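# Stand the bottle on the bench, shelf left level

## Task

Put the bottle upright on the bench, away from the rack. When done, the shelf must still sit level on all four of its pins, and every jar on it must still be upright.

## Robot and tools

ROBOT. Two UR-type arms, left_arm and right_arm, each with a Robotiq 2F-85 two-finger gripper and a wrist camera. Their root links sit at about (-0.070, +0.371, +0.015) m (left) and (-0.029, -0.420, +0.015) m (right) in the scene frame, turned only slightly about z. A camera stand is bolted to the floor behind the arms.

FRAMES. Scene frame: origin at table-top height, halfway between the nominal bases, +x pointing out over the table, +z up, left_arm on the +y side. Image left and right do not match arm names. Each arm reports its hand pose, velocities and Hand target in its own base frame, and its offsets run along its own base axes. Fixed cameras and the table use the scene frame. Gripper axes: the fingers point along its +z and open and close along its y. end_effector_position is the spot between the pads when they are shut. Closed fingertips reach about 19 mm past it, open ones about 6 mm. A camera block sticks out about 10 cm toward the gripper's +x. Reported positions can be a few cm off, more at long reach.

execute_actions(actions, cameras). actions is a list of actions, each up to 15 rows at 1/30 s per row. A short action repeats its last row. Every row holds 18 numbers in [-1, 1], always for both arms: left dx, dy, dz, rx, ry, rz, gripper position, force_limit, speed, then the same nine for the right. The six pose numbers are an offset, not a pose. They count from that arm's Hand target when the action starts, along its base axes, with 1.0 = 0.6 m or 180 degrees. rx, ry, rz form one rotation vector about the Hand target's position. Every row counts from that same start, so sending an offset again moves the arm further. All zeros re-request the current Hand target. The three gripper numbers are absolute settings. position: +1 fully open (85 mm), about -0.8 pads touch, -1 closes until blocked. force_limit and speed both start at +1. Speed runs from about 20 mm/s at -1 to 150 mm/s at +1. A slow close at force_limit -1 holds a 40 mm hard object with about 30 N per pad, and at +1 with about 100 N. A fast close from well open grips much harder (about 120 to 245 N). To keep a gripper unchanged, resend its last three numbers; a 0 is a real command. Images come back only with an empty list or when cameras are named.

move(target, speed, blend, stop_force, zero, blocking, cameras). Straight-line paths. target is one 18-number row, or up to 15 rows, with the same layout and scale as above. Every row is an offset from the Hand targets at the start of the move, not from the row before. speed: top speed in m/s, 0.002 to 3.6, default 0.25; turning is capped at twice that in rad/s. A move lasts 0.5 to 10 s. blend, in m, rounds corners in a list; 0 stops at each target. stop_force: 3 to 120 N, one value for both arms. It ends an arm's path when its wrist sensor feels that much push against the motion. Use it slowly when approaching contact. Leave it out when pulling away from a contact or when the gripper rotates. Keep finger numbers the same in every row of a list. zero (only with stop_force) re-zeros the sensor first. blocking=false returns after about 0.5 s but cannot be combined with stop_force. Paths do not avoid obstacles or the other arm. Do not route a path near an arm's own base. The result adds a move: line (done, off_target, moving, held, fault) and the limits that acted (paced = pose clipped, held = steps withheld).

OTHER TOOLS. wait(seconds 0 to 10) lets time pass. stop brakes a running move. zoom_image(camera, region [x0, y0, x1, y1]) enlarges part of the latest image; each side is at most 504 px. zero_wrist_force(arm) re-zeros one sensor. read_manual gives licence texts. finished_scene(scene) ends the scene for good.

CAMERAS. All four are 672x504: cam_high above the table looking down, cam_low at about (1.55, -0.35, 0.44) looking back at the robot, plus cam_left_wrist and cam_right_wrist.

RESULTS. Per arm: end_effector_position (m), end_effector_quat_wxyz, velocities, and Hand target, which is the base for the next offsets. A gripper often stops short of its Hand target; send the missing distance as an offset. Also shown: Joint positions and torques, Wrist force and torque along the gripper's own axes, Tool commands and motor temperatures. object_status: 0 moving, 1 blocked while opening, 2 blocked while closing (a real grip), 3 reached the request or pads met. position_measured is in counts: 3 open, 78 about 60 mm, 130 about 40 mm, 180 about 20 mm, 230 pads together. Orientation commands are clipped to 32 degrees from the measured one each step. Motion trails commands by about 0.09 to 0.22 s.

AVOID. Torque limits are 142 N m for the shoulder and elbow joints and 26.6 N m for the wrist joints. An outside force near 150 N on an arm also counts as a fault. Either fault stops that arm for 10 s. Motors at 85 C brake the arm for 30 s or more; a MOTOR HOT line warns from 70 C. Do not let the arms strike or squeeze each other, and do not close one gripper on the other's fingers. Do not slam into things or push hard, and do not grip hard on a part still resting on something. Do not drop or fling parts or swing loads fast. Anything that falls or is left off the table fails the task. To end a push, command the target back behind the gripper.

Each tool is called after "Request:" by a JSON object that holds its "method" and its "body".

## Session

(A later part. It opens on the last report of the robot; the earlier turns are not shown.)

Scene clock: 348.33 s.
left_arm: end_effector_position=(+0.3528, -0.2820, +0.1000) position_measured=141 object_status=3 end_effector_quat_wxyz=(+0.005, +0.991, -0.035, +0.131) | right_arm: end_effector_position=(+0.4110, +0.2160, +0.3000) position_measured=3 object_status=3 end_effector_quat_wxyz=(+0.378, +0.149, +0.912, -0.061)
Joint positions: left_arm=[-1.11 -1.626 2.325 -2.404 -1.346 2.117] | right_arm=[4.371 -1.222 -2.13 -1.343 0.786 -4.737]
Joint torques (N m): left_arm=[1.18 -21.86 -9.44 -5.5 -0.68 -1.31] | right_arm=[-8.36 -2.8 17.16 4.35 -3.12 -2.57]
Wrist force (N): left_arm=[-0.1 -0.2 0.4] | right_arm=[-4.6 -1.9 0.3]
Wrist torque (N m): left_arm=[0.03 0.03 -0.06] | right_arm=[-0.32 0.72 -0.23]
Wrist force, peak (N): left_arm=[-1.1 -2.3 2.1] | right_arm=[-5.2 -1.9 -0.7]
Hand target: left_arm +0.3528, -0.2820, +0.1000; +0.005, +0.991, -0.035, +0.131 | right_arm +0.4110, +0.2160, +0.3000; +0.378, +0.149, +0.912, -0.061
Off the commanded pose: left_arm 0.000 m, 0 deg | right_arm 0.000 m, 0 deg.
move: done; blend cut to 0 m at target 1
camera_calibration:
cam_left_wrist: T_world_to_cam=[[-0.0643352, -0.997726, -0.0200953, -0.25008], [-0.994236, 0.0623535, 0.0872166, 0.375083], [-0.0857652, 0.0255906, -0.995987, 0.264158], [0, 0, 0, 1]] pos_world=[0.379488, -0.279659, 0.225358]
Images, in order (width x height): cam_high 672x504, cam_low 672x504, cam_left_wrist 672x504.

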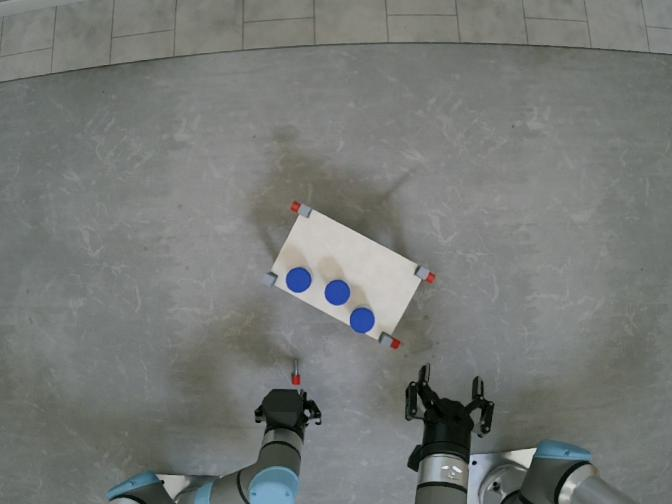

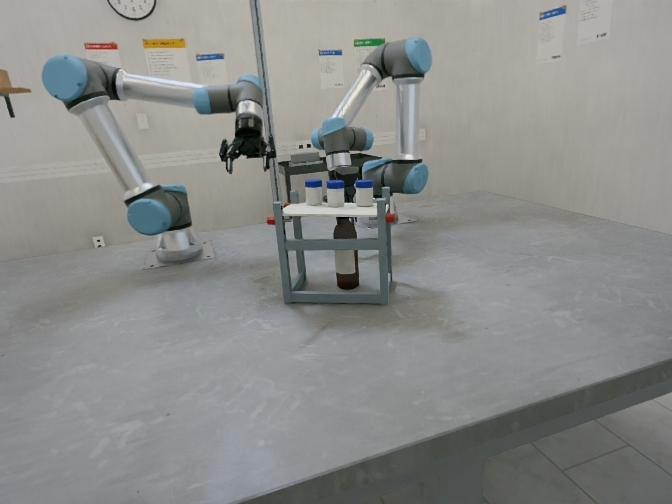

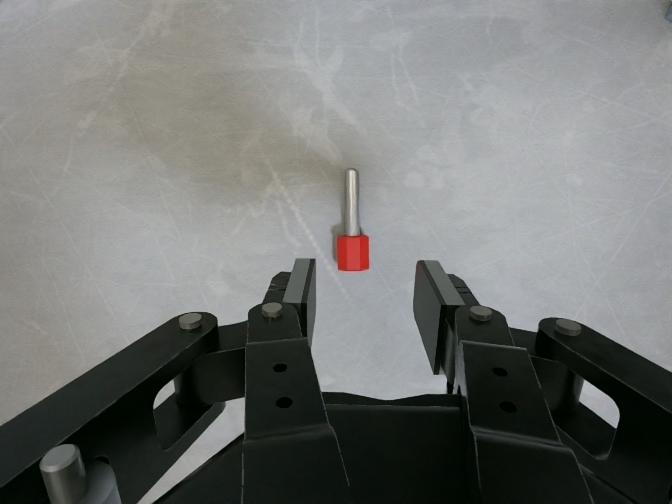

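Request:
{"method": "zoom_image", "body": {"camera": "cam_left_wrist", "region": [310, 150, 400, 285]}}

Request:
{"method": "move", "body": {"target": [[-0.0005,0.0028,-0.1333,0,0,0,-0.1,-0.5,-0.8,0,0,0,0,0,0,1,-0.4,-0.7],[-0.0005,0.0028,-0.1542,0,0,0,-1,-0.5,-0.8,0,0,0,0,0,0,1,-0.4,-0.7],[-0.0005,0.0028,0.1,0,0,0,-1,-0.5,-0.8,0,0,0,0,0,0,1,-0.4,-0.7]], "speed": [0.15,0.03,0.2], "cameras": ["cam_left_wrist"]}}

Request:
{"method": "zoom_image", "body": {"camera": "cam_left_wrist", "region": [310, 120, 430, 330]}}

Scaled by 3.733 from the camera's 672x504 image, which has a finer 960x720 frame.

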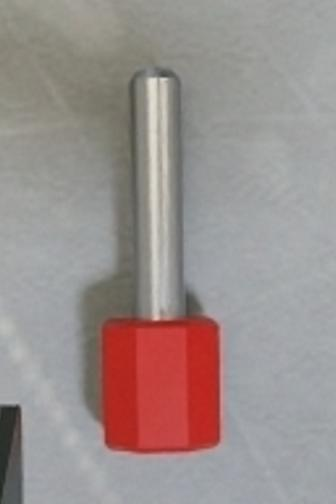

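Scene clock: 375.17 s.
left_arm: end_effector_position=(+0.3524, -0.2802, +0.1599) position_measured=187 object_status=2 end_effector_quat_wxyz=(+0.005, +0.991, -0.035, +0.131) end_effector_velocity=(+0.000, +0.000, +0.000) end_effector_angular_velocity=(+0.003, +0.001, +0.000) | right_arm: end_effector_position=(+0.4110, +0.2160, +0.3000) position_measured=3 object_status=3 end_effector_quat_wxyz=(+0.378, +0.149, +0.912, -0.061)
Joint positions: left_arm=[-1.109 -1.735 2.232 -2.204 -1.346 2.118] | right_arm=[4.371 -1.222 -2.13 -1.343 0.786 -4.737]
Joint velocities: left_arm=[0 0 -0.002 0.005 0 0] | right_arm=[within noise]
Joint torques (N m): left_arm=[-14.68 -21.56 -32.97 -1.34 0.23 0.54] | right_arm=[-8.24 -2.6 17.55 4.4 -3.01 -1.76]
Wrist force (N): left_arm=[-0.2 -0.6 1.0] | right_arm=[-4.6 -1.9 0.2]
Wrist torque (N m): left_arm=[-0.02 0.00 0.04] | right_arm=[-0.33 0.71 -0.23]
Wrist force, peak (N): left_arm=[1.3 -0.9 -7.4] | right_arm=[-5.1 -2.1 0.3]
Hand target: left_arm +0.3525, -0.2803, +0.1600; +0.005, +0.991, -0.035, +0.131 | right_arm +0.4110, +0.2160, +0.3000; +0.378, +0.149, +0.912, -0.061
Off the commanded pose: left_arm 0.000 m, 0 deg | right_arm 0.000 m, 0 deg.
move: done
camera_calibration:
cam_left_wrist: T_world_to_cam=[[-0.0641204, -0.997744, -0.0199065, -0.24734], [-0.994241, 0.0621535, 0.0873003, 0.369378], [-0.085866, 0.0253896, -0.995983, 0.32373], [0, 0, 0, 1]] pos_world=[0.379189, -0.27796, 0.285259]
Images, in order (width x height): cam_left_wrist 672x504.

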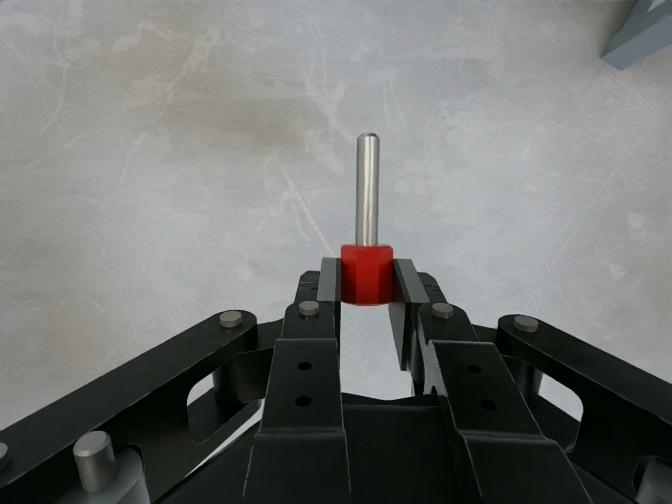

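Scaled by 2.400 from the camera's 672x504 image, which has a finer 960x720 frame.

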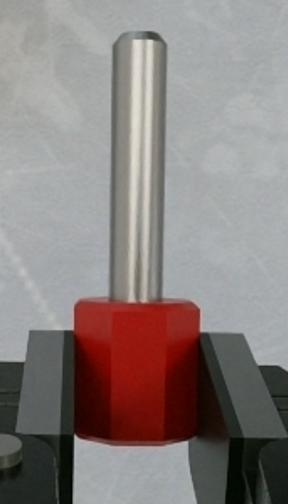

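Request:
{"method": "move", "body": {"target": [[0.2458,0.2338,0.1667,0,0,-0.6506,-1,-0.5,-0.8,-0.085,0.3067,-0.0333,0,0,0,1,-0.4,-0.7],[0.5042,0.2005,0.15,0,0,-0.6506,-1,-0.5,-0.8,0.1043,0.3897,-0.2467,0,0,0,1,-0.4,-0.7],[0.4922,0.1168,0.0825,0,0,-0.6506,-1,-0.5,-0.8,0.1043,0.3897,-0.2467,0,0,0,1,-0.4,-0.7]], "speed": [0.4,0.25,0.12], "blend": [0.03,0.02,0], "cameras": ["cam_left_wrist","cam_right_wrist","cam_high"]}}

Request:
{"method": "zoom_image", "body": {"camera": "cam_left_wrist", "region": [310, 0, 430, 180]}}

Scene clock: 399.40 s.
left_arm: end_effector_position=(+0.6477, -0.2103, +0.2095) position_measured=187 object_status=2 end_effector_quat_wxyz=(-0.114, -0.487, +0.864, -0.064) | right_arm: end_effector_position=(+0.4735, +0.4498, +0.1520) position_measured=3 object_status=3 end_effector_quat_wxyz=(+0.378, +0.149, +0.912, -0.061)
Joint positions: left_arm=[-0.413 -1.076 1.269 -1.728 -1.831 4.848] | right_arm=[4.404 -1.939 -1.809 -0.98 0.786 -4.689]
Joint torques (N m): left_arm=[6.71 -49.34 -26.34 -2.77 0.7 -0.09] | right_arm=[-1.35 25.37 25.92 4.57 1.35 -2.78]
Wrist force (N): left_arm=[-0.1 -0.4 1.1] | right_arm=[-4.5 -2.1 0.2]
Wrist torque (N m): left_arm=[0.00 0.00 -0.06] | right_arm=[-0.35 0.71 -0.30]
Wrist force, peak (N): left_arm=[1.1 -1.0 2.6] | right_arm=[-5.1 -1.9 -2.9]
Hand target: left_arm +0.6478, -0.2102, +0.2095; -0.114, -0.487, +0.864, -0.064 | right_arm +0.4736, +0.4498, +0.1520; +0.378, +0.149, +0.912, -0.061
Off the commanded pose: left_arm 0.000 m, 0 deg | right_arm 0.000 m, 0 deg.
move: done
camera_calibration:
cam_left_wrist: T_world_to_cam=[[-0.858801, 0.511931, -0.0197003, 0.674515], [0.508608, 0.856578, 0.0871304, -0.152083], [0.0614796, 0.0648079, -0.996002, 0.309458], [0, 0, 0, 1]] pos_world=[0.637599, -0.235089, 0.33476]
cam_right_wrist: T_world_to_cam=[[0.326875, 0.945052, -0.00548904, -0.56943], [0.373823, -0.123959, 0.919179, -0.244076], [0.867992, -0.302509, -0.393801, -0.0837522], [0, 0, 0, 1]] pos_world=[0.35007, 0.48255, 0.188242]
Images, in order (width x height): cam_high 672x504, cam_left_wrist 672x504, cam_right_wrist 672x504.

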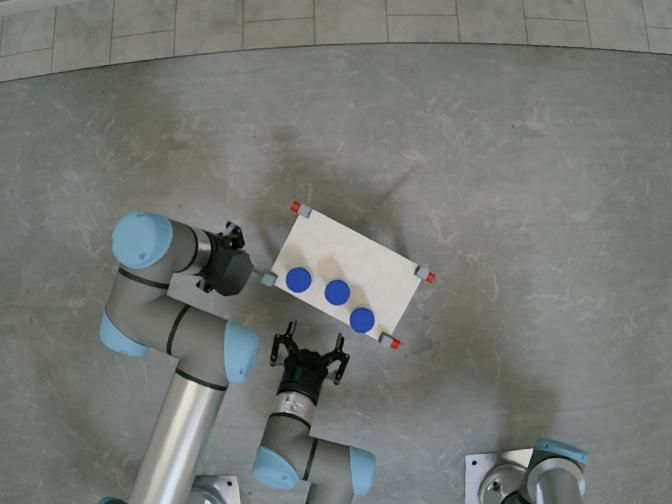

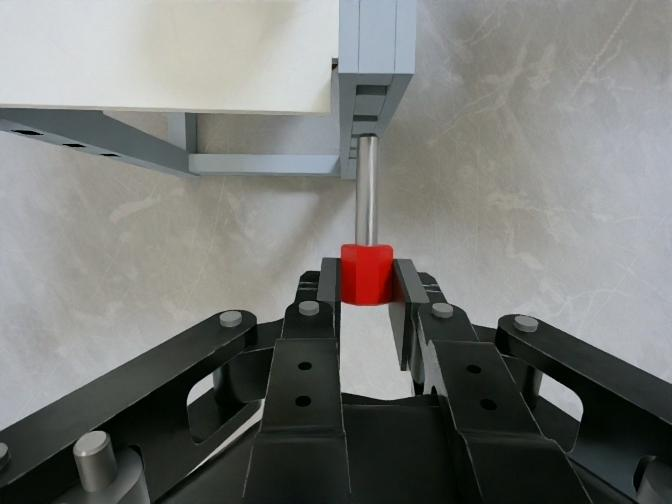

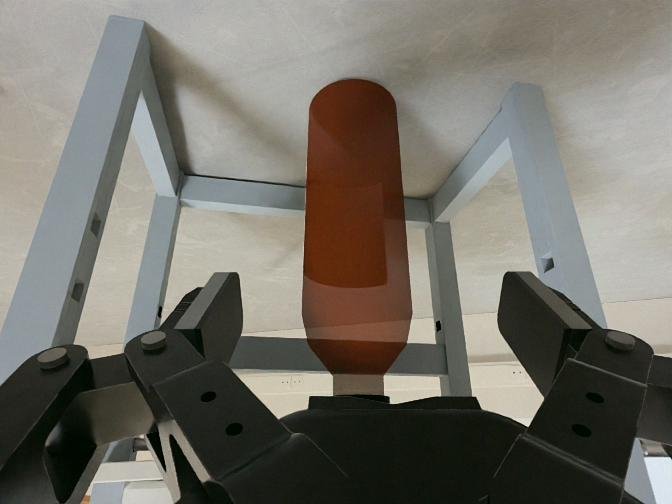

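Scaled by 2.800 from the camera's 672x504 image, which has a finer 960x720 frame.

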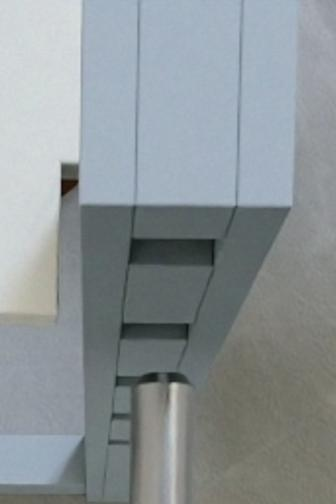

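Request:
{"method": "zoom_image", "body": {"camera": "cam_left_wrist", "region": [185, 140, 285, 200]}}

Request:
{"method": "zoom_image", "body": {"camera": "cam_left_wrist", "region": [265, 140, 365, 200]}}

Request:
{"method": "zoom_image", "body": {"camera": "cam_left_wrist", "region": [335, 95, 387, 147]}}

Request:
{"method": "move", "body": {"target": [[0,0,0,0,0,0,-1,-0.5,-0.8,0.1148,-0.0428,-0.1226,0,0,0,1,-0.4,-0.7],[0,0,0,0,0,0,-1,-0.5,-0.8,0.1435,-0.0535,-0.1533,0,0,0,-1,-0.4,-0.9]], "speed": [0.2,0.1], "blend": [0.01,0], "cameras": ["cam_right_wrist"]}}

Scaled by 5.040 from the camera's 672x504 image, which has a finer 960x720 frame.

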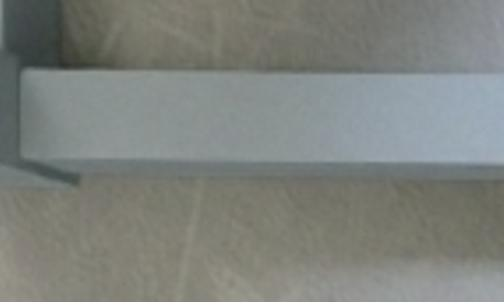

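Scaled by 5.040 from the camera's 672x504 image, which has a finer 960x720 frame.

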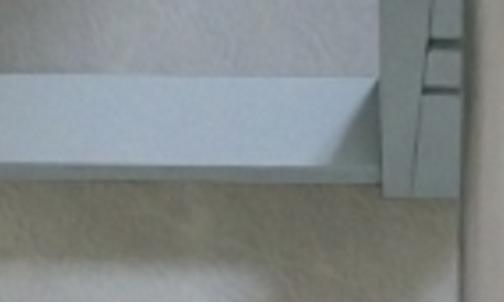

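Scaled by 9.692 from the camera's 672x504 image, which has a finer 960x720 frame.

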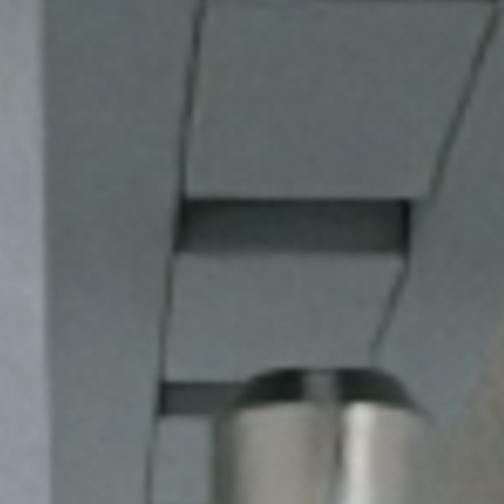

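Scene clock: 420.53 s.
left_arm: end_effector_position=(+0.6478, -0.2102, +0.2095) position_measured=187 object_status=2 end_effector_quat_wxyz=(-0.114, -0.487, +0.864, -0.064) | right_arm: end_effector_position=(+0.5597, +0.4177, +0.0600) position_measured=77 object_status=0 end_effector_quat_wxyz=(+0.378, +0.149, +0.912, -0.061)
Joint positions: left_arm=[-0.413 -1.076 1.269 -1.728 -1.831 4.848] | right_arm=[4.248 -2.156 -1.814 -0.603 0.795 -4.91]
Joint torques (N m): left_arm=[12.54 -51.23 -16.66 -4.77 0.86 -1.18] | right_arm=[6.85 34.33 11.08 2.63 -1.07 -2.46]
Wrist force (N): left_arm=[0.0 -0.3 1.0] | right_arm=[-10.5 -2.9 -9.9]
Wrist torque (N m): left_arm=[0.01 -0.03 -0.06] | right_arm=[-0.26 0.85 -0.40]
Wrist force, peak (N): left_arm=[0.0 -0.6 1.3] | right_arm=[-10.6 -2.5 -10.1]
Hand target: left_arm +0.6478, -0.2102, +0.2095; -0.114, -0.487, +0.864, -0.064 | right_arm +0.5597, +0.4177, +0.0600; +0.378, +0.149, +0.912, -0.061
Off the commanded pose: left_arm 0.000 m, 0 deg | right_arm 0.000 m, 0 deg.
move: done
camera_calibration:
cam_right_wrist: T_world_to_cam=[[0.32686, 0.945057, -0.00544572, -0.567775], [0.373699, -0.123952, 0.919231, -0.19576], [0.868051, -0.302495, -0.393681, -0.204518], [0, 0, 0, 1]] pos_world=[0.43627, 0.45045, 0.096342]
Images, in order (width x height): cam_right_wrist 672x504.

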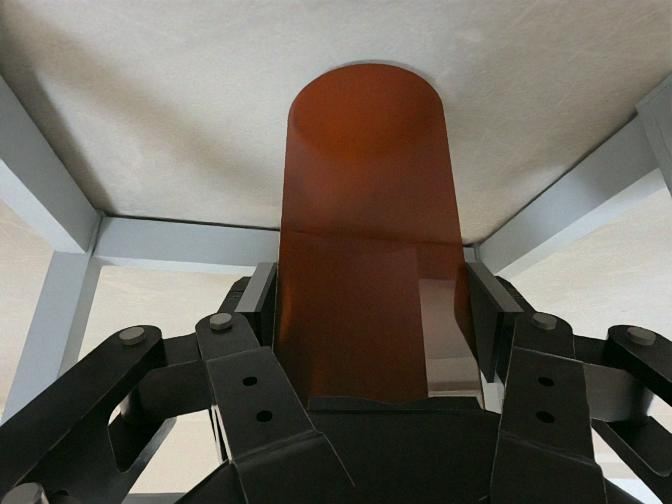

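Request:
{"method": "move", "body": {"target": [0.0018,-0.0011,0,0,0,-0.0017,-1,-0.5,-0.8,0,0,0.015,0,0,0,-1,-0.4,-0.9], "speed": 0.02, "cameras": ["cam_left_wrist","cam_low"]}}

Request:
{"method": "zoom_image", "body": {"camera": "cam_left_wrist", "region": [335, 95, 387, 147]}}

Scene clock: 435.73 s.
left_arm: end_effector_position=(+0.6489, -0.2108, +0.2095) position_measured=187 object_status=2 end_effector_quat_wxyz=(-0.114, -0.485, +0.865, -0.064) | right_arm: end_effector_position=(+0.5597, +0.4177, +0.0692) position_measured=77 object_status=2 end_effector_quat_wxyz=(+0.378, +0.149, +0.912, -0.061)
Joint positions: left_arm=[-0.413 -1.072 1.262 -1.725 -1.83 4.853] | right_arm=[4.248 -2.14 -1.81 -0.623 0.795 -4.91]
Joint torques (N m): left_arm=[-15.29 -45 -21.68 -1.63 0.67 -0.38] | right_arm=[-5.53 35.89 21 5.85 -5.26 -0.43]
Wrist force (N): left_arm=[0.0 -0.4 1.1] | right_arm=[3.2 -1.9 5.5]
Wrist torque (N m): left_arm=[0.01 -0.02 -0.06] | right_arm=[-0.37 0.47 -0.29]
Wrist force, peak (N): left_arm=[-0.1 -0.6 1.3] | right_arm=[-10.9 -2.7 -10.1]
Hand target: left_arm +0.6489, -0.2109, +0.2095; -0.114, -0.485, +0.865, -0.064 | right_arm +0.5597, +0.4177, +0.0690; +0.378, +0.149, +0.912, -0.061
Off the commanded pose: left_arm 0.000 m, 0 deg | right_arm 0.000 m, 0 deg.
move: done
camera_calibration:
cam_left_wrist: T_world_to_cam=[[-0.856083, 0.516457, -0.0198495, 0.675072], [0.513107, 0.853883, 0.0872065, -0.155644], [0.0619875, 0.0644711, -0.995992, 0.309125], [0, 0, 0, 1]] pos_world=[0.638618, -0.235673, 0.33486]
Images, in order (width x height): cam_low 672x504, cam_left_wrist 672x504.

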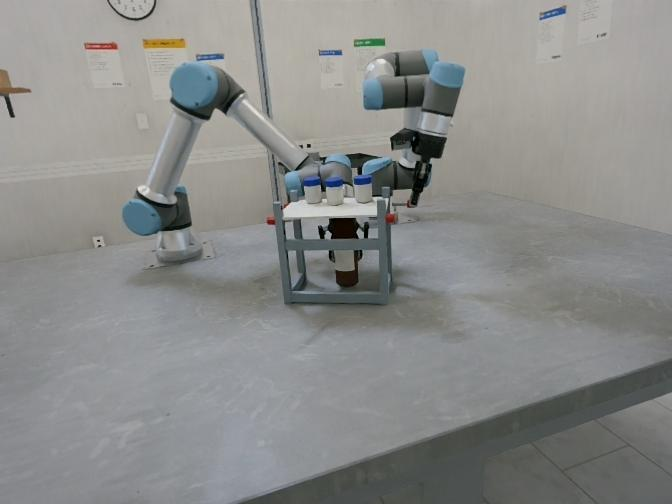

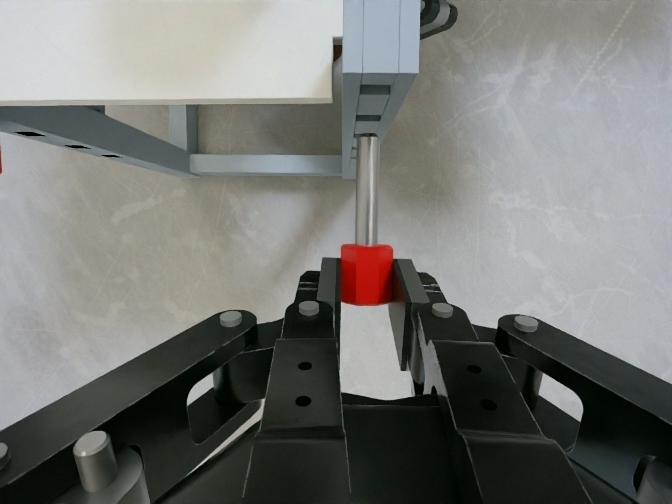

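Scaled by 9.692 from the camera's 672x504 image, which has a finer 960x720 frame.

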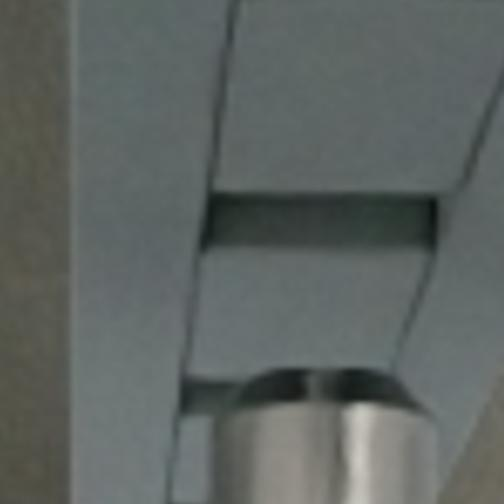

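Request:
{"method": "move", "body": {"target": [-0.01216,-0.01992,0,0,0,0,-1,-0.5,-0.8,0,0,0,0,0,0,-1,-0.4,-0.9], "speed": 0.012, "stop_force": 8, "cameras": ["cam_left_wrist"]}}

Request:
{"method": "zoom_image", "body": {"camera": "cam_left_wrist", "region": [320, 80, 420, 230]}}

Scene clock: 445.03 s.
left_arm: end_effector_position=(+0.6416, -0.2228, +0.2095) position_measured=187 object_status=2 end_effector_quat_wxyz=(-0.114, -0.485, +0.865, -0.064) | right_arm: end_effector_position=(+0.5597, +0.4177, +0.0690) position_measured=77 object_status=2 end_effector_quat_wxyz=(+0.378, +0.149, +0.912, -0.061)
Joint positions: left_arm=[-0.433 -1.082 1.28 -1.737 -1.831 4.832] | right_arm=[4.248 -2.14 -1.81 -0.623 0.795 -4.91]
Joint torques (N m): left_arm=[11.96 -37.42 -30.66 -0.56 -1.02 1.27] | right_arm=[-1.3 35.93 14.74 5.89 -5.23 1.77]
Wrist force (N): left_arm=[1.2 -0.6 -0.3] | right_arm=[3.1 -1.7 5.6]
Wrist torque (N m): left_arm=[-0.04 -0.01 0.06] | right_arm=[-0.35 0.49 -0.30]
Wrist force, peak (N): left_arm=[-1.4 -0.4 -0.3] | right_arm=[3.8 -1.8 6.0]
Hand target: left_arm +0.6416, -0.2228, +0.2095; -0.114, -0.485, +0.865, -0.064 | right_arm +0.5597, +0.4177, +0.0690; +0.378, +0.149, +0.912, -0.061
Off the commanded pose: left_arm 0.000 m, 0 deg | right_arm 0.000 m, 0 deg.
move: done
camera_calibration:
cam_left_wrist: T_world_to_cam=[[-0.856109, 0.516413, -0.0198537, 0.674976], [0.513063, 0.853909, 0.0872057, -0.141703], [0.0619874, 0.0644714, -0.995992, 0.310345], [0, 0, 0, 1]] pos_world=[0.631318, -0.247573, 0.33486]
Images, in order (width x height): cam_left_wrist 672x504.

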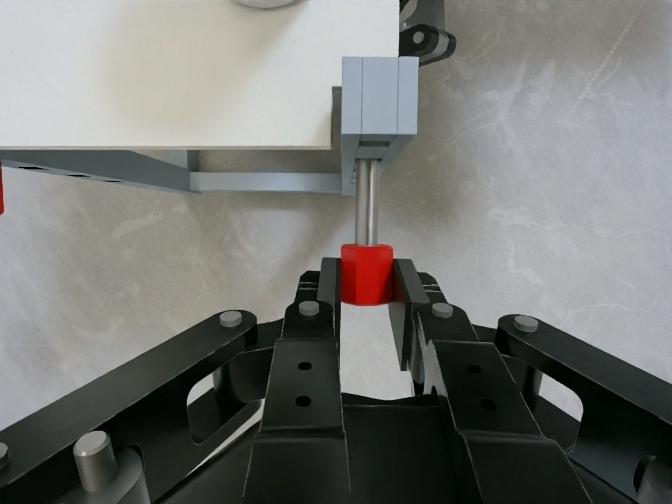

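Scaled by 3.360 from the camera's 672x504 image, which has a finer 960x720 frame.

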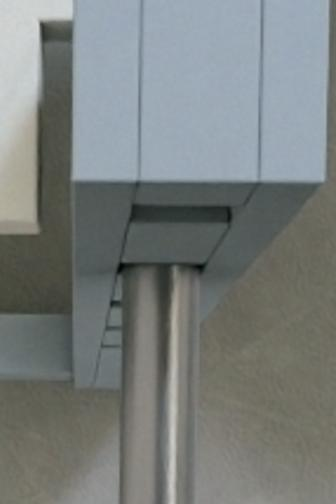

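Request:
{"method": "move", "body": {"target": [-0.0255,-0.0418,0,0,0,0,-1,-0.5,-0.8,0,0,0,0,0,0,-1,-0.4,-0.9], "speed": 0.015, "stop_force": 8, "cameras": ["cam_left_wrist"]}}

Request:
{"method": "zoom_image", "body": {"camera": "cam_left_wrist", "region": [320, 160, 420, 310]}}

Scene clock: 452.67 s.
left_arm: end_effector_position=(+0.6264, -0.2477, +0.2095) position_measured=187 object_status=2 end_effector_quat_wxyz=(-0.114, -0.485, +0.865, -0.064) | right_arm: end_effector_position=(+0.5597, +0.4177, +0.0690) position_measured=77 object_status=2 end_effector_quat_wxyz=(+0.378, +0.149, +0.912, -0.061)
Joint positions: left_arm=[-0.476 -1.102 1.313 -1.761 -1.832 4.788] | right_arm=[4.248 -2.14 -1.81 -0.623 0.795 -4.91]
Joint torques (N m): left_arm=[10.67 -31.57 -26.94 -0.36 -1.68 1.4] | right_arm=[4.76 36.68 14.63 5.83 -5.11 0.42]
Wrist force (N): left_arm=[0.0 0.9 -8.0] | right_arm=[3.6 -1.6 5.8]
Wrist torque (N m): left_arm=[-0.02 0.11 0.00] | right_arm=[-0.37 0.44 -0.30]
Wrist force, peak (N): left_arm=[-10.6 0.8 -14.2] | right_arm=[3.5 -1.9 6.3]
Hand target: left_arm +0.6264, -0.2477, +0.2095; -0.114, -0.485, +0.865, -0.064 | right_arm +0.5597, +0.4177, +0.0690; +0.378, +0.149, +0.912, -0.061
Off the commanded pose: left_arm 0.000 m, 0 deg | right_arm 0.000 m, 0 deg.
move: contact (left_arm)
camera_calibration:
cam_left_wrist: T_world_to_cam=[[-0.856083, 0.516457, -0.0198495, 0.674816], [0.513107, 0.853883, 0.0872065, -0.112676], [0.0619875, 0.0644711, -0.995992, 0.312893], [0, 0, 0, 1]] pos_world=[0.616118, -0.272473, 0.33486]
Images, in order (width x height): cam_left_wrist 672x504.

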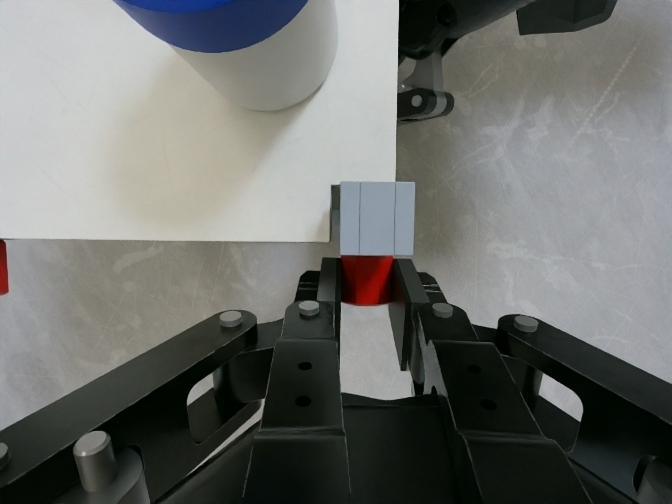

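Scaled by 3.360 from the camera's 672x504 image, which has a finer 960x720 frame.

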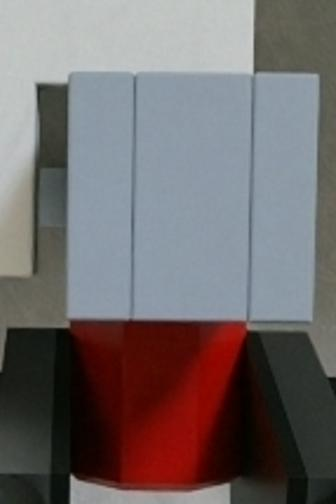

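Request:
{"method": "move", "body": {"target": [[0,0,0,0,0,0,-0.3,-0.5,-0.8,0,0,0,0,0,0,-1,-0.4,-0.9],[0.0434,0.0711,0,0,0,0,-0.3,-0.5,-0.8,0,0,-0.0108,0,0,0,-1,-0.4,-0.9],[-0.044,0.3295,0.1508,0,0,0,-0.3,-0.5,-0.8,-0.0577,0.0334,-0.0108,0,0,0,-1,-0.4,-0.9]], "speed": [0.05,0.04,0.12], "blend": [0,0,0], "cameras": ["cam_low","cam_high"]}}

Request:
{"method": "zoom_image", "body": {"camera": "cam_low", "region": [240, 160, 420, 320]}}

Scene clock: 477.47 s.
left_arm: end_effector_position=(+0.6001, -0.0499, +0.3000) position_measured=167 object_status=3 end_effector_quat_wxyz=(-0.114, -0.485, +0.865, -0.064) | right_arm: end_effector_position=(+0.5250, +0.4378, +0.0626) position_measured=77 object_status=2 end_effector_quat_wxyz=(+0.378, +0.149, +0.912, -0.061)
Joint positions: left_arm=[-0.201 -1.261 1.287 -1.505 -1.817 5.072] | right_arm=[4.315 -2.13 -1.828 -0.68 0.788 -4.816]
Joint torques (N m): left_arm=[-8.49 -36.96 -14.45 -3.78 -1.84 -0.75] | right_arm=[-9.28 40.06 21.81 5.25 -3.65 -2.59]
Wrist force (N): left_arm=[0.2 -0.2 0.5] | right_arm=[-0.8 -1.9 3.2]
Wrist torque (N m): left_arm=[0.05 -0.03 0.07] | right_arm=[-0.34 0.61 -0.16]
Wrist force, peak (N): left_arm=[0.7 1.0 -8.4] | right_arm=[3.6 -1.9 6.2]
Hand target: left_arm +0.6000, -0.0500, +0.3000; -0.114, -0.485, +0.865, -0.064 | right_arm +0.5250, +0.4377, +0.0625; +0.378, +0.149, +0.912, -0.061
Off the commanded pose: left_arm 0.000 m, 0 deg | right_arm 0.000 m, 0 deg.
move: done
Images, in order (width x height): cam_high 672x504, cam_low 672x504.

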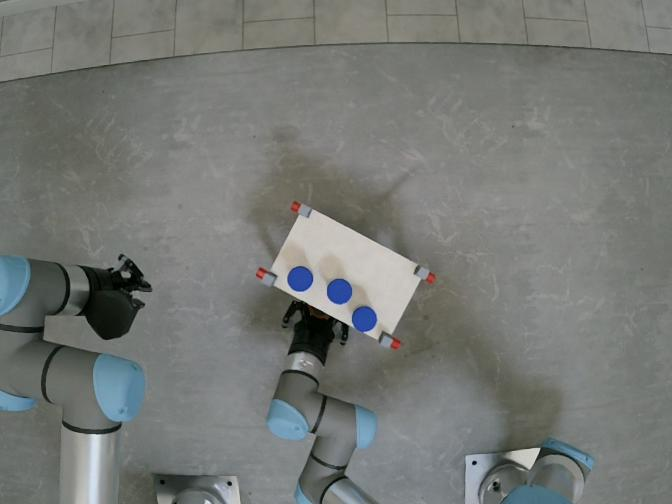

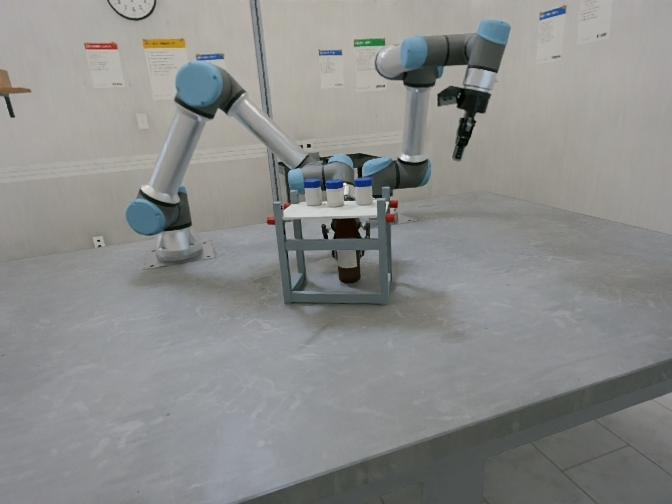

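Scaled by 2.800 from the camera's 672x504 image, which has a finer 960x720 frame.

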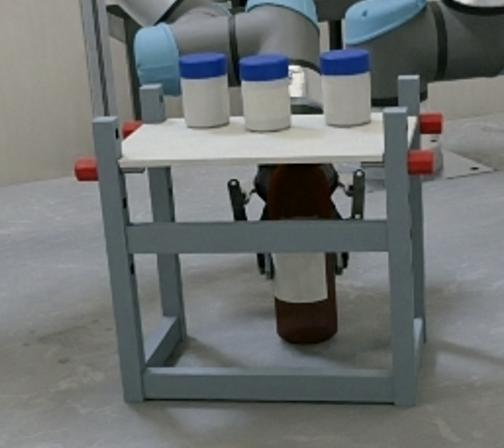

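Request:
{"method": "move", "body": {"target": [0,0,0,0,0,0,-0.3,-0.5,-0.8,-0.1874,0.1086,0,0,0,0,-1,-0.4,-0.9], "speed": 0.12, "cameras": []}}

Request:
{"method": "move", "body": {"target": [0,0,0,0,0,0,-0.3,-0.5,-0.8,0,0,-0.01,0,0,0,-1,-0.4,-0.9], "speed": 0.008, "stop_force": 4, "cameras": []}}

Request:
{"method": "move", "body": {"target": [0,0,0,0,0,0,-0.3,-0.5,-0.8,0,0,-0.0025,0,0,0,-1,-0.4,-0.9], "speed": 0.005, "stop_force": 5, "cameras": ["cam_right_wrist"]}}

Scene clock: 489.57 s.
left_arm: end_effector_position=(+0.6000, -0.0500, +0.3000) position_measured=167 object_status=3 end_effector_quat_wxyz=(-0.114, -0.485, +0.865, -0.064) | right_arm: end_effector_position=(+0.4127, +0.5029, +0.0626) position_measured=77 object_status=2 end_effector_quat_wxyz=(+0.378, +0.149, +0.912, -0.061)
Joint positions: left_arm=[-0.201 -1.261 1.287 -1.505 -1.817 5.072] | right_arm=[4.528 -2.098 -1.809 -0.942 0.795 -4.517]
Joint torques (N m): left_arm=[-13.92 -42.35 -13.99 -0.82 -1.88 0.98] | right_arm=[7.17 33.35 12.63 1.88 -4.34 0.85]
Wrist force (N): left_arm=[0.2 -0.2 0.5] | right_arm=[-0.9 -2.1 2.8]
Wrist torque (N m): left_arm=[0.05 -0.03 0.07] | right_arm=[-0.38 0.62 -0.10]
Wrist force, peak (N): left_arm=[0.3 -0.3 0.6] | right_arm=[-2.4 -2.3 5.2]
Hand target: left_arm +0.6000, -0.0500, +0.3000; -0.114, -0.485, +0.865, -0.064 | right_arm +0.4126, +0.5029, +0.0625; +0.378, +0.149, +0.912, -0.061
Off the commanded pose: left_arm 0.000 m, 0 deg | right_arm 0.000 m, 0 deg.
move: done
No camera images: "cameras" was empty.

Scene clock: 490.90 s.
left_arm: end_effector_position=(+0.6000, -0.0500, +0.3000) position_measured=167 object_status=3 end_effector_quat_wxyz=(-0.114, -0.485, +0.865, -0.064) | right_arm: end_effector_position=(+0.4126, +0.5029, +0.0602) position_measured=77 object_status=2 end_effector_quat_wxyz=(+0.378, +0.149, +0.912, -0.062)
Joint positions: left_arm=[-0.201 -1.261 1.287 -1.505 -1.817 5.072] | right_arm=[4.528 -2.102 -1.811 -0.937 0.795 -4.516]
Joint torques (N m): left_arm=[-14.97 -42.47 -14.65 -1.04 -1.75 0.99] | right_arm=[4.28 51.34 24.67 2.01 1.27 1.64]
Wrist force (N): left_arm=[0.4 -0.3 0.5] | right_arm=[-4.9 -1.6 0.4]
Wrist torque (N m): left_arm=[0.04 -0.06 0.06] | right_arm=[-0.37 0.68 -0.18]
Wrist force, peak (N): left_arm=[0.3 -0.4 0.5] | right_arm=[-11.5 -5.3 -9.6]
Hand target: left_arm +0.6000, -0.0500, +0.3000; -0.114, -0.485, +0.865, -0.064 | right_arm +0.4126, +0.5029, +0.0603; +0.378, +0.149, +0.912, -0.061 (not the last commanded pose)
Off the commanded pose: left_arm 0.000 m, 0 deg | right_arm 0.004 m, 0 deg.
move: contact (right_arm)
No camera images: "cameras" was empty.

Scene clock: 491.77 s.
left_arm: end_effector_position=(+0.6000, -0.0500, +0.3000) position_measured=167 object_status=3 end_effector_quat_wxyz=(-0.114, -0.485, +0.865, -0.064) | right_arm: end_effector_position=(+0.4126, +0.5030, +0.0601) position_measured=77 object_status=2 end_effector_quat_wxyz=(+0.378, +0.149, +0.912, -0.061)
Joint positions: left_arm=[-0.201 -1.261 1.287 -1.505 -1.817 5.072] | right_arm=[4.528 -2.102 -1.811 -0.937 0.795 -4.516]
Joint torques (N m): left_arm=[-14.18 -41.8 -14.98 -1.24 -1.77 0.79] | right_arm=[3.85 46.42 22.03 0.72 0.92 1.4]
Wrist force (N): left_arm=[0.3 -0.1 0.5] | right_arm=[-11.3 -2.0 -7.3]
Wrist torque (N m): left_arm=[0.07 -0.05 0.07] | right_arm=[-0.24 0.89 -0.27]
Wrist force, peak (N): left_arm=[0.5 -0.3 0.5] | right_arm=[-13.2 -5.9 -8.8]
Hand target: left_arm +0.6000, -0.0500, +0.3000; -0.114, -0.485, +0.865, -0.064 | right_arm +0.4126, +0.5030, +0.0601; +0.378, +0.149, +0.912, -0.061 (not the last commanded pose)
Off the commanded pose: left_arm 0.000 m, 0 deg | right_arm 0.001 m, 0 deg.
move: contact (right_arm)
camera_calibration:
cam_right_wrist: T_world_to_cam=[[0.326948, 0.945027, -0.00531699, -0.600329], [0.37376, -0.124137, 0.919181, -0.130222], [0.867991, -0.302512, -0.3938, -0.0509471], [0, 0, 0, 1]] pos_world=[0.28917, 0.53575, 0.0964425]
Images, in order (width x height): cam_right_wrist 672x504.

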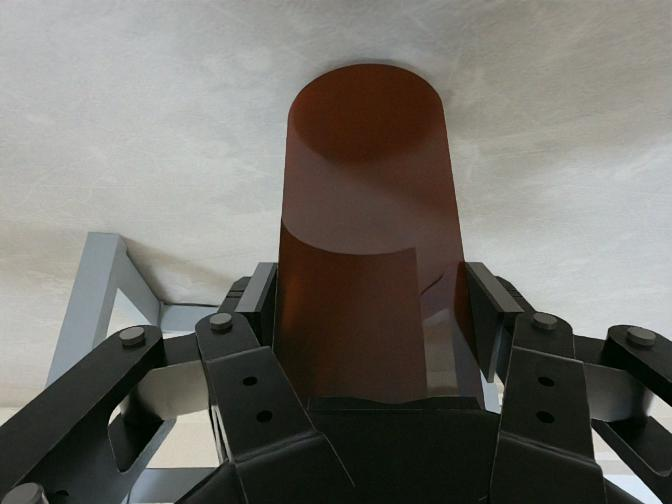

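Bench contact confirmed. Open and retreat.

Request:
{"method": "execute_actions", "body": {"actions": [[[0,0,0,0,0,0,-0.3,-0.5,-0.8,0,0,0,0,0,0,0.9,-0.4,-0.9]],[[0,0,0,0,0,0,-0.3,-0.5,-0.8,0,0,0,0,0,0,0.9,-0.4,-0.9]]], "cameras": []}}

Request:
{"method": "move", "body": {"target": [0,0,0,0,0,0,-0.3,-0.5,-0.8,-0.1452,0.0489,0.1532,0,0,0,0.9,-0.4,-0.9], "speed": 0.15, "cameras": ["cam_low","cam_high","cam_right_wrist"]}}

Request:
{"method": "zoom_image", "body": {"camera": "cam_low", "region": [240, 160, 420, 320]}}

Request:
{"method": "zoom_image", "body": {"camera": "cam_high", "region": [230, 190, 450, 410]}}

Scene clock: 499.27 s.
left_arm: end_effector_position=(+0.6000, -0.0500, +0.3000) position_measured=167 object_status=3 end_effector_quat_wxyz=(-0.114, -0.485, +0.865, -0.064) | right_arm: end_effector_position=(+0.4126, +0.5030, +0.0601) position_measured=16 object_status=0 end_effector_quat_wxyz=(+0.378, +0.149, +0.912, -0.061)
Joint positions: left_arm=[-0.201 -1.261 1.287 -1.505 -1.817 5.072] | right_arm=[4.528 -2.102 -1.811 -0.937 0.795 -4.516]
Joint torques (N m): left_arm=[-14.36 -42.64 -14.05 -1.9 -1.73 0.78] | right_arm=[3.53 47.27 22.02 3.19 -0.78 1.36]
Wrist force (N): left_arm=[0.2 -0.2 0.2] | right_arm=[-4.3 -2.1 -0.1]
Wrist torque (N m): left_arm=[0.04 -0.04 0.07] | right_arm=[-0.39 0.65 -0.16]
Wrist force, peak (N): left_arm=[0.4 -0.3 0.6] | right_arm=[-11.3 -2.1 -7.1]
Hand target: left_arm +0.6000, -0.0500, +0.3000; -0.114, -0.485, +0.865, -0.064 | right_arm +0.4126, +0.5030, +0.0601; +0.378, +0.149, +0.912, -0.061
Off the commanded pose: left_arm 0.000 m, 0 deg | right_arm 0.000 m, 0 deg.
Step readings (end_effector_position of left_arm | right_arm):
0: (+0.6000, -0.0500, +0.3000) | (+0.4126, +0.5030, +0.0601)
1: (+0.6000, -0.0500, +0.3000) | (+0.4126, +0.5030, +0.0601)
2: (+0.6000, -0.0500, +0.3000) | (+0.4126, +0.5030, +0.0601)
4: (+0.6000, -0.0500, +0.3000) | (+0.4126, +0.5030, +0.0601)
8: (+0.6000, -0.0500, +0.3000) | (+0.4126, +0.5030, +0.0601)
15: (+0.6000, -0.0500, +0.3000) | (+0.4126, +0.5030, +0.0601)
16: (+0.6000, -0.0500, +0.3000) | (+0.4126, +0.5030, +0.0601)
17: (+0.6000, -0.0500, +0.3000) | (+0.4126, +0.5030, +0.0601)
19: (+0.6000, -0.0500, +0.3000) | (+0.4126, +0.5030, +0.0601)
23: (+0.6000, -0.0500, +0.3000) | (+0.4126, +0.5030, +0.0601)
30: (+0.6000, -0.0500, +0.3000) | (+0.4126, +0.5030, +0.0601)
No camera images: "cameras" was empty.

Scene clock: 500.60 s.
left_arm: end_effector_position=(+0.6000, -0.0500, +0.3000) position_measured=167 object_status=3 end_effector_quat_wxyz=(-0.114, -0.485, +0.865, -0.064) | right_arm: end_effector_position=(+0.3255, +0.5323, +0.1520) position_measured=16 object_status=3 end_effector_quat_wxyz=(+0.378, +0.149, +0.912, -0.061) end_effector_velocity=(+0.000, -0.001, +0.000) end_effector_angular_velocity=(-0.005, +0.000, +0.000)
Joint positions: left_arm=[-0.201 -1.261 1.287 -1.505 -1.817 5.072] | right_arm=[4.679 -1.954 -1.709 -1.327 0.826 -4.313]
Joint velocities: left_arm=[within noise] | right_arm=[0 0 0.001 -0.005 0 0]
Joint torques (N m): left_arm=[-14.3 -42.83 -14.17 -2.12 -1.81 0.57] | right_arm=[4.2 34.13 24.62 0.72 -3.7 -0.43]
Wrist force (N): left_arm=[0.3 -0.2 0.5] | right_arm=[-4.4 -1.9 -0.1]
Wrist torque (N m): left_arm=[0.05 -0.04 0.07] | right_arm=[-0.37 0.68 -0.11]
Wrist force, peak (N): left_arm=[0.2 -0.3 0.7] | right_arm=[-4.6 -2.1 1.8]
Hand target: left_arm +0.6000, -0.0500, +0.3000; -0.114, -0.485, +0.865, -0.064 | right_arm +0.3255, +0.5323, +0.1520; +0.378, +0.149, +0.912, -0.061
Off the commanded pose: left_arm 0.000 m, 0 deg | right_arm 0.000 m, 0 deg.
move: done
camera_calibration:
cam_right_wrist: T_world_to_cam=[[0.326948, 0.945027, -0.00531636, -0.599053], [0.373839, -0.124165, 0.919145, -0.178496], [0.867957, -0.3025, -0.393884, 0.0697248], [0, 0, 0, 1]] pos_world=[0.20207, 0.56505, 0.188343]
Images, in order (width x height): cam_high 672x504, cam_low 672x504, cam_right_wrist 672x504.

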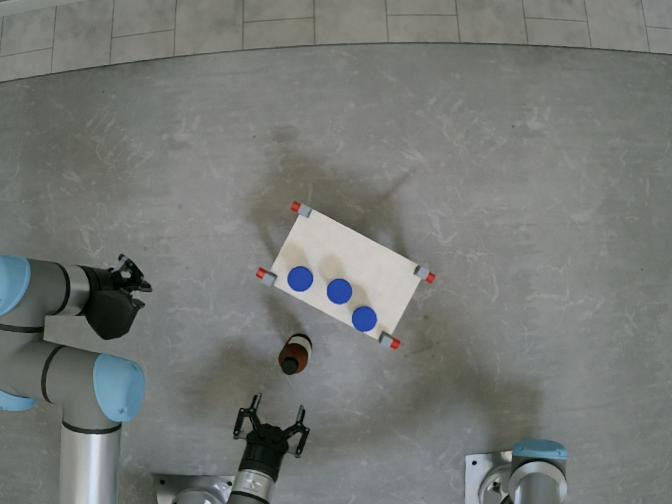

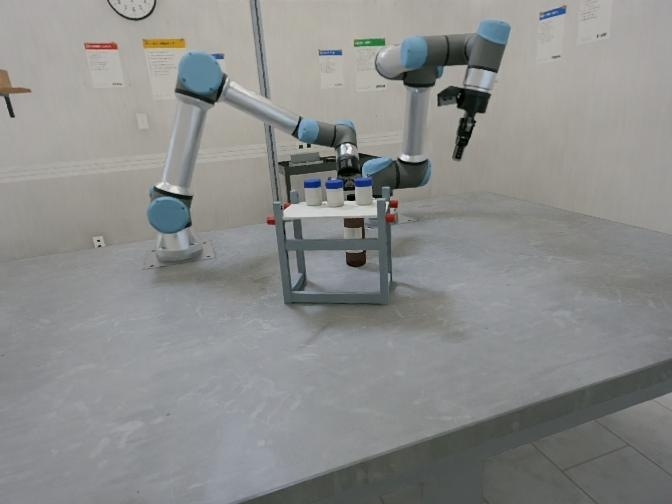

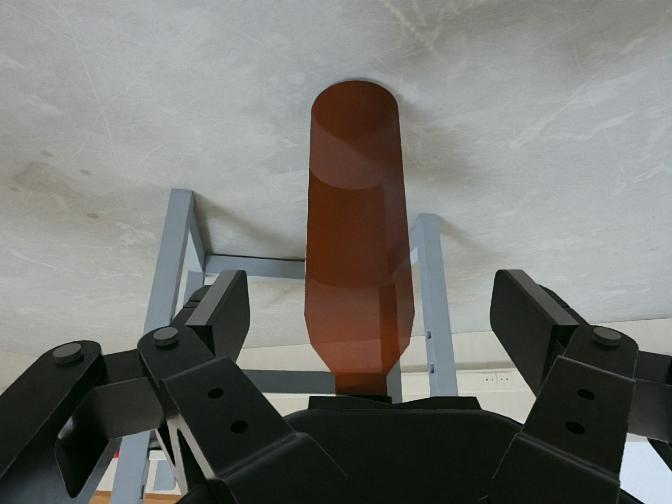

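Scaled by 2.800 from the camera's 672x504 image, which has a finer 960x720 frame.

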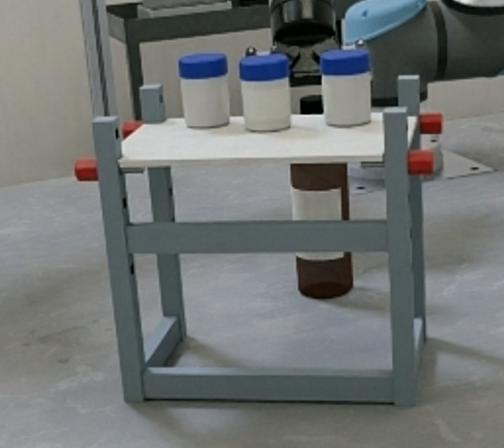

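Scaled by 2.291 from the camera's 672x504 image, which has a finer 960x720 frame.

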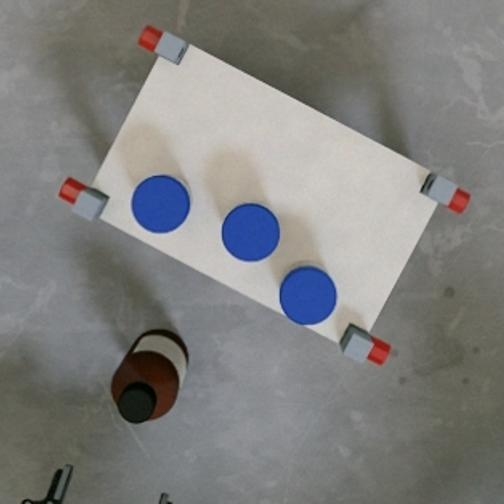

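Request:
{"method": "finished_scene", "body": {"scene": 2}}

The scene is finished: the task was done.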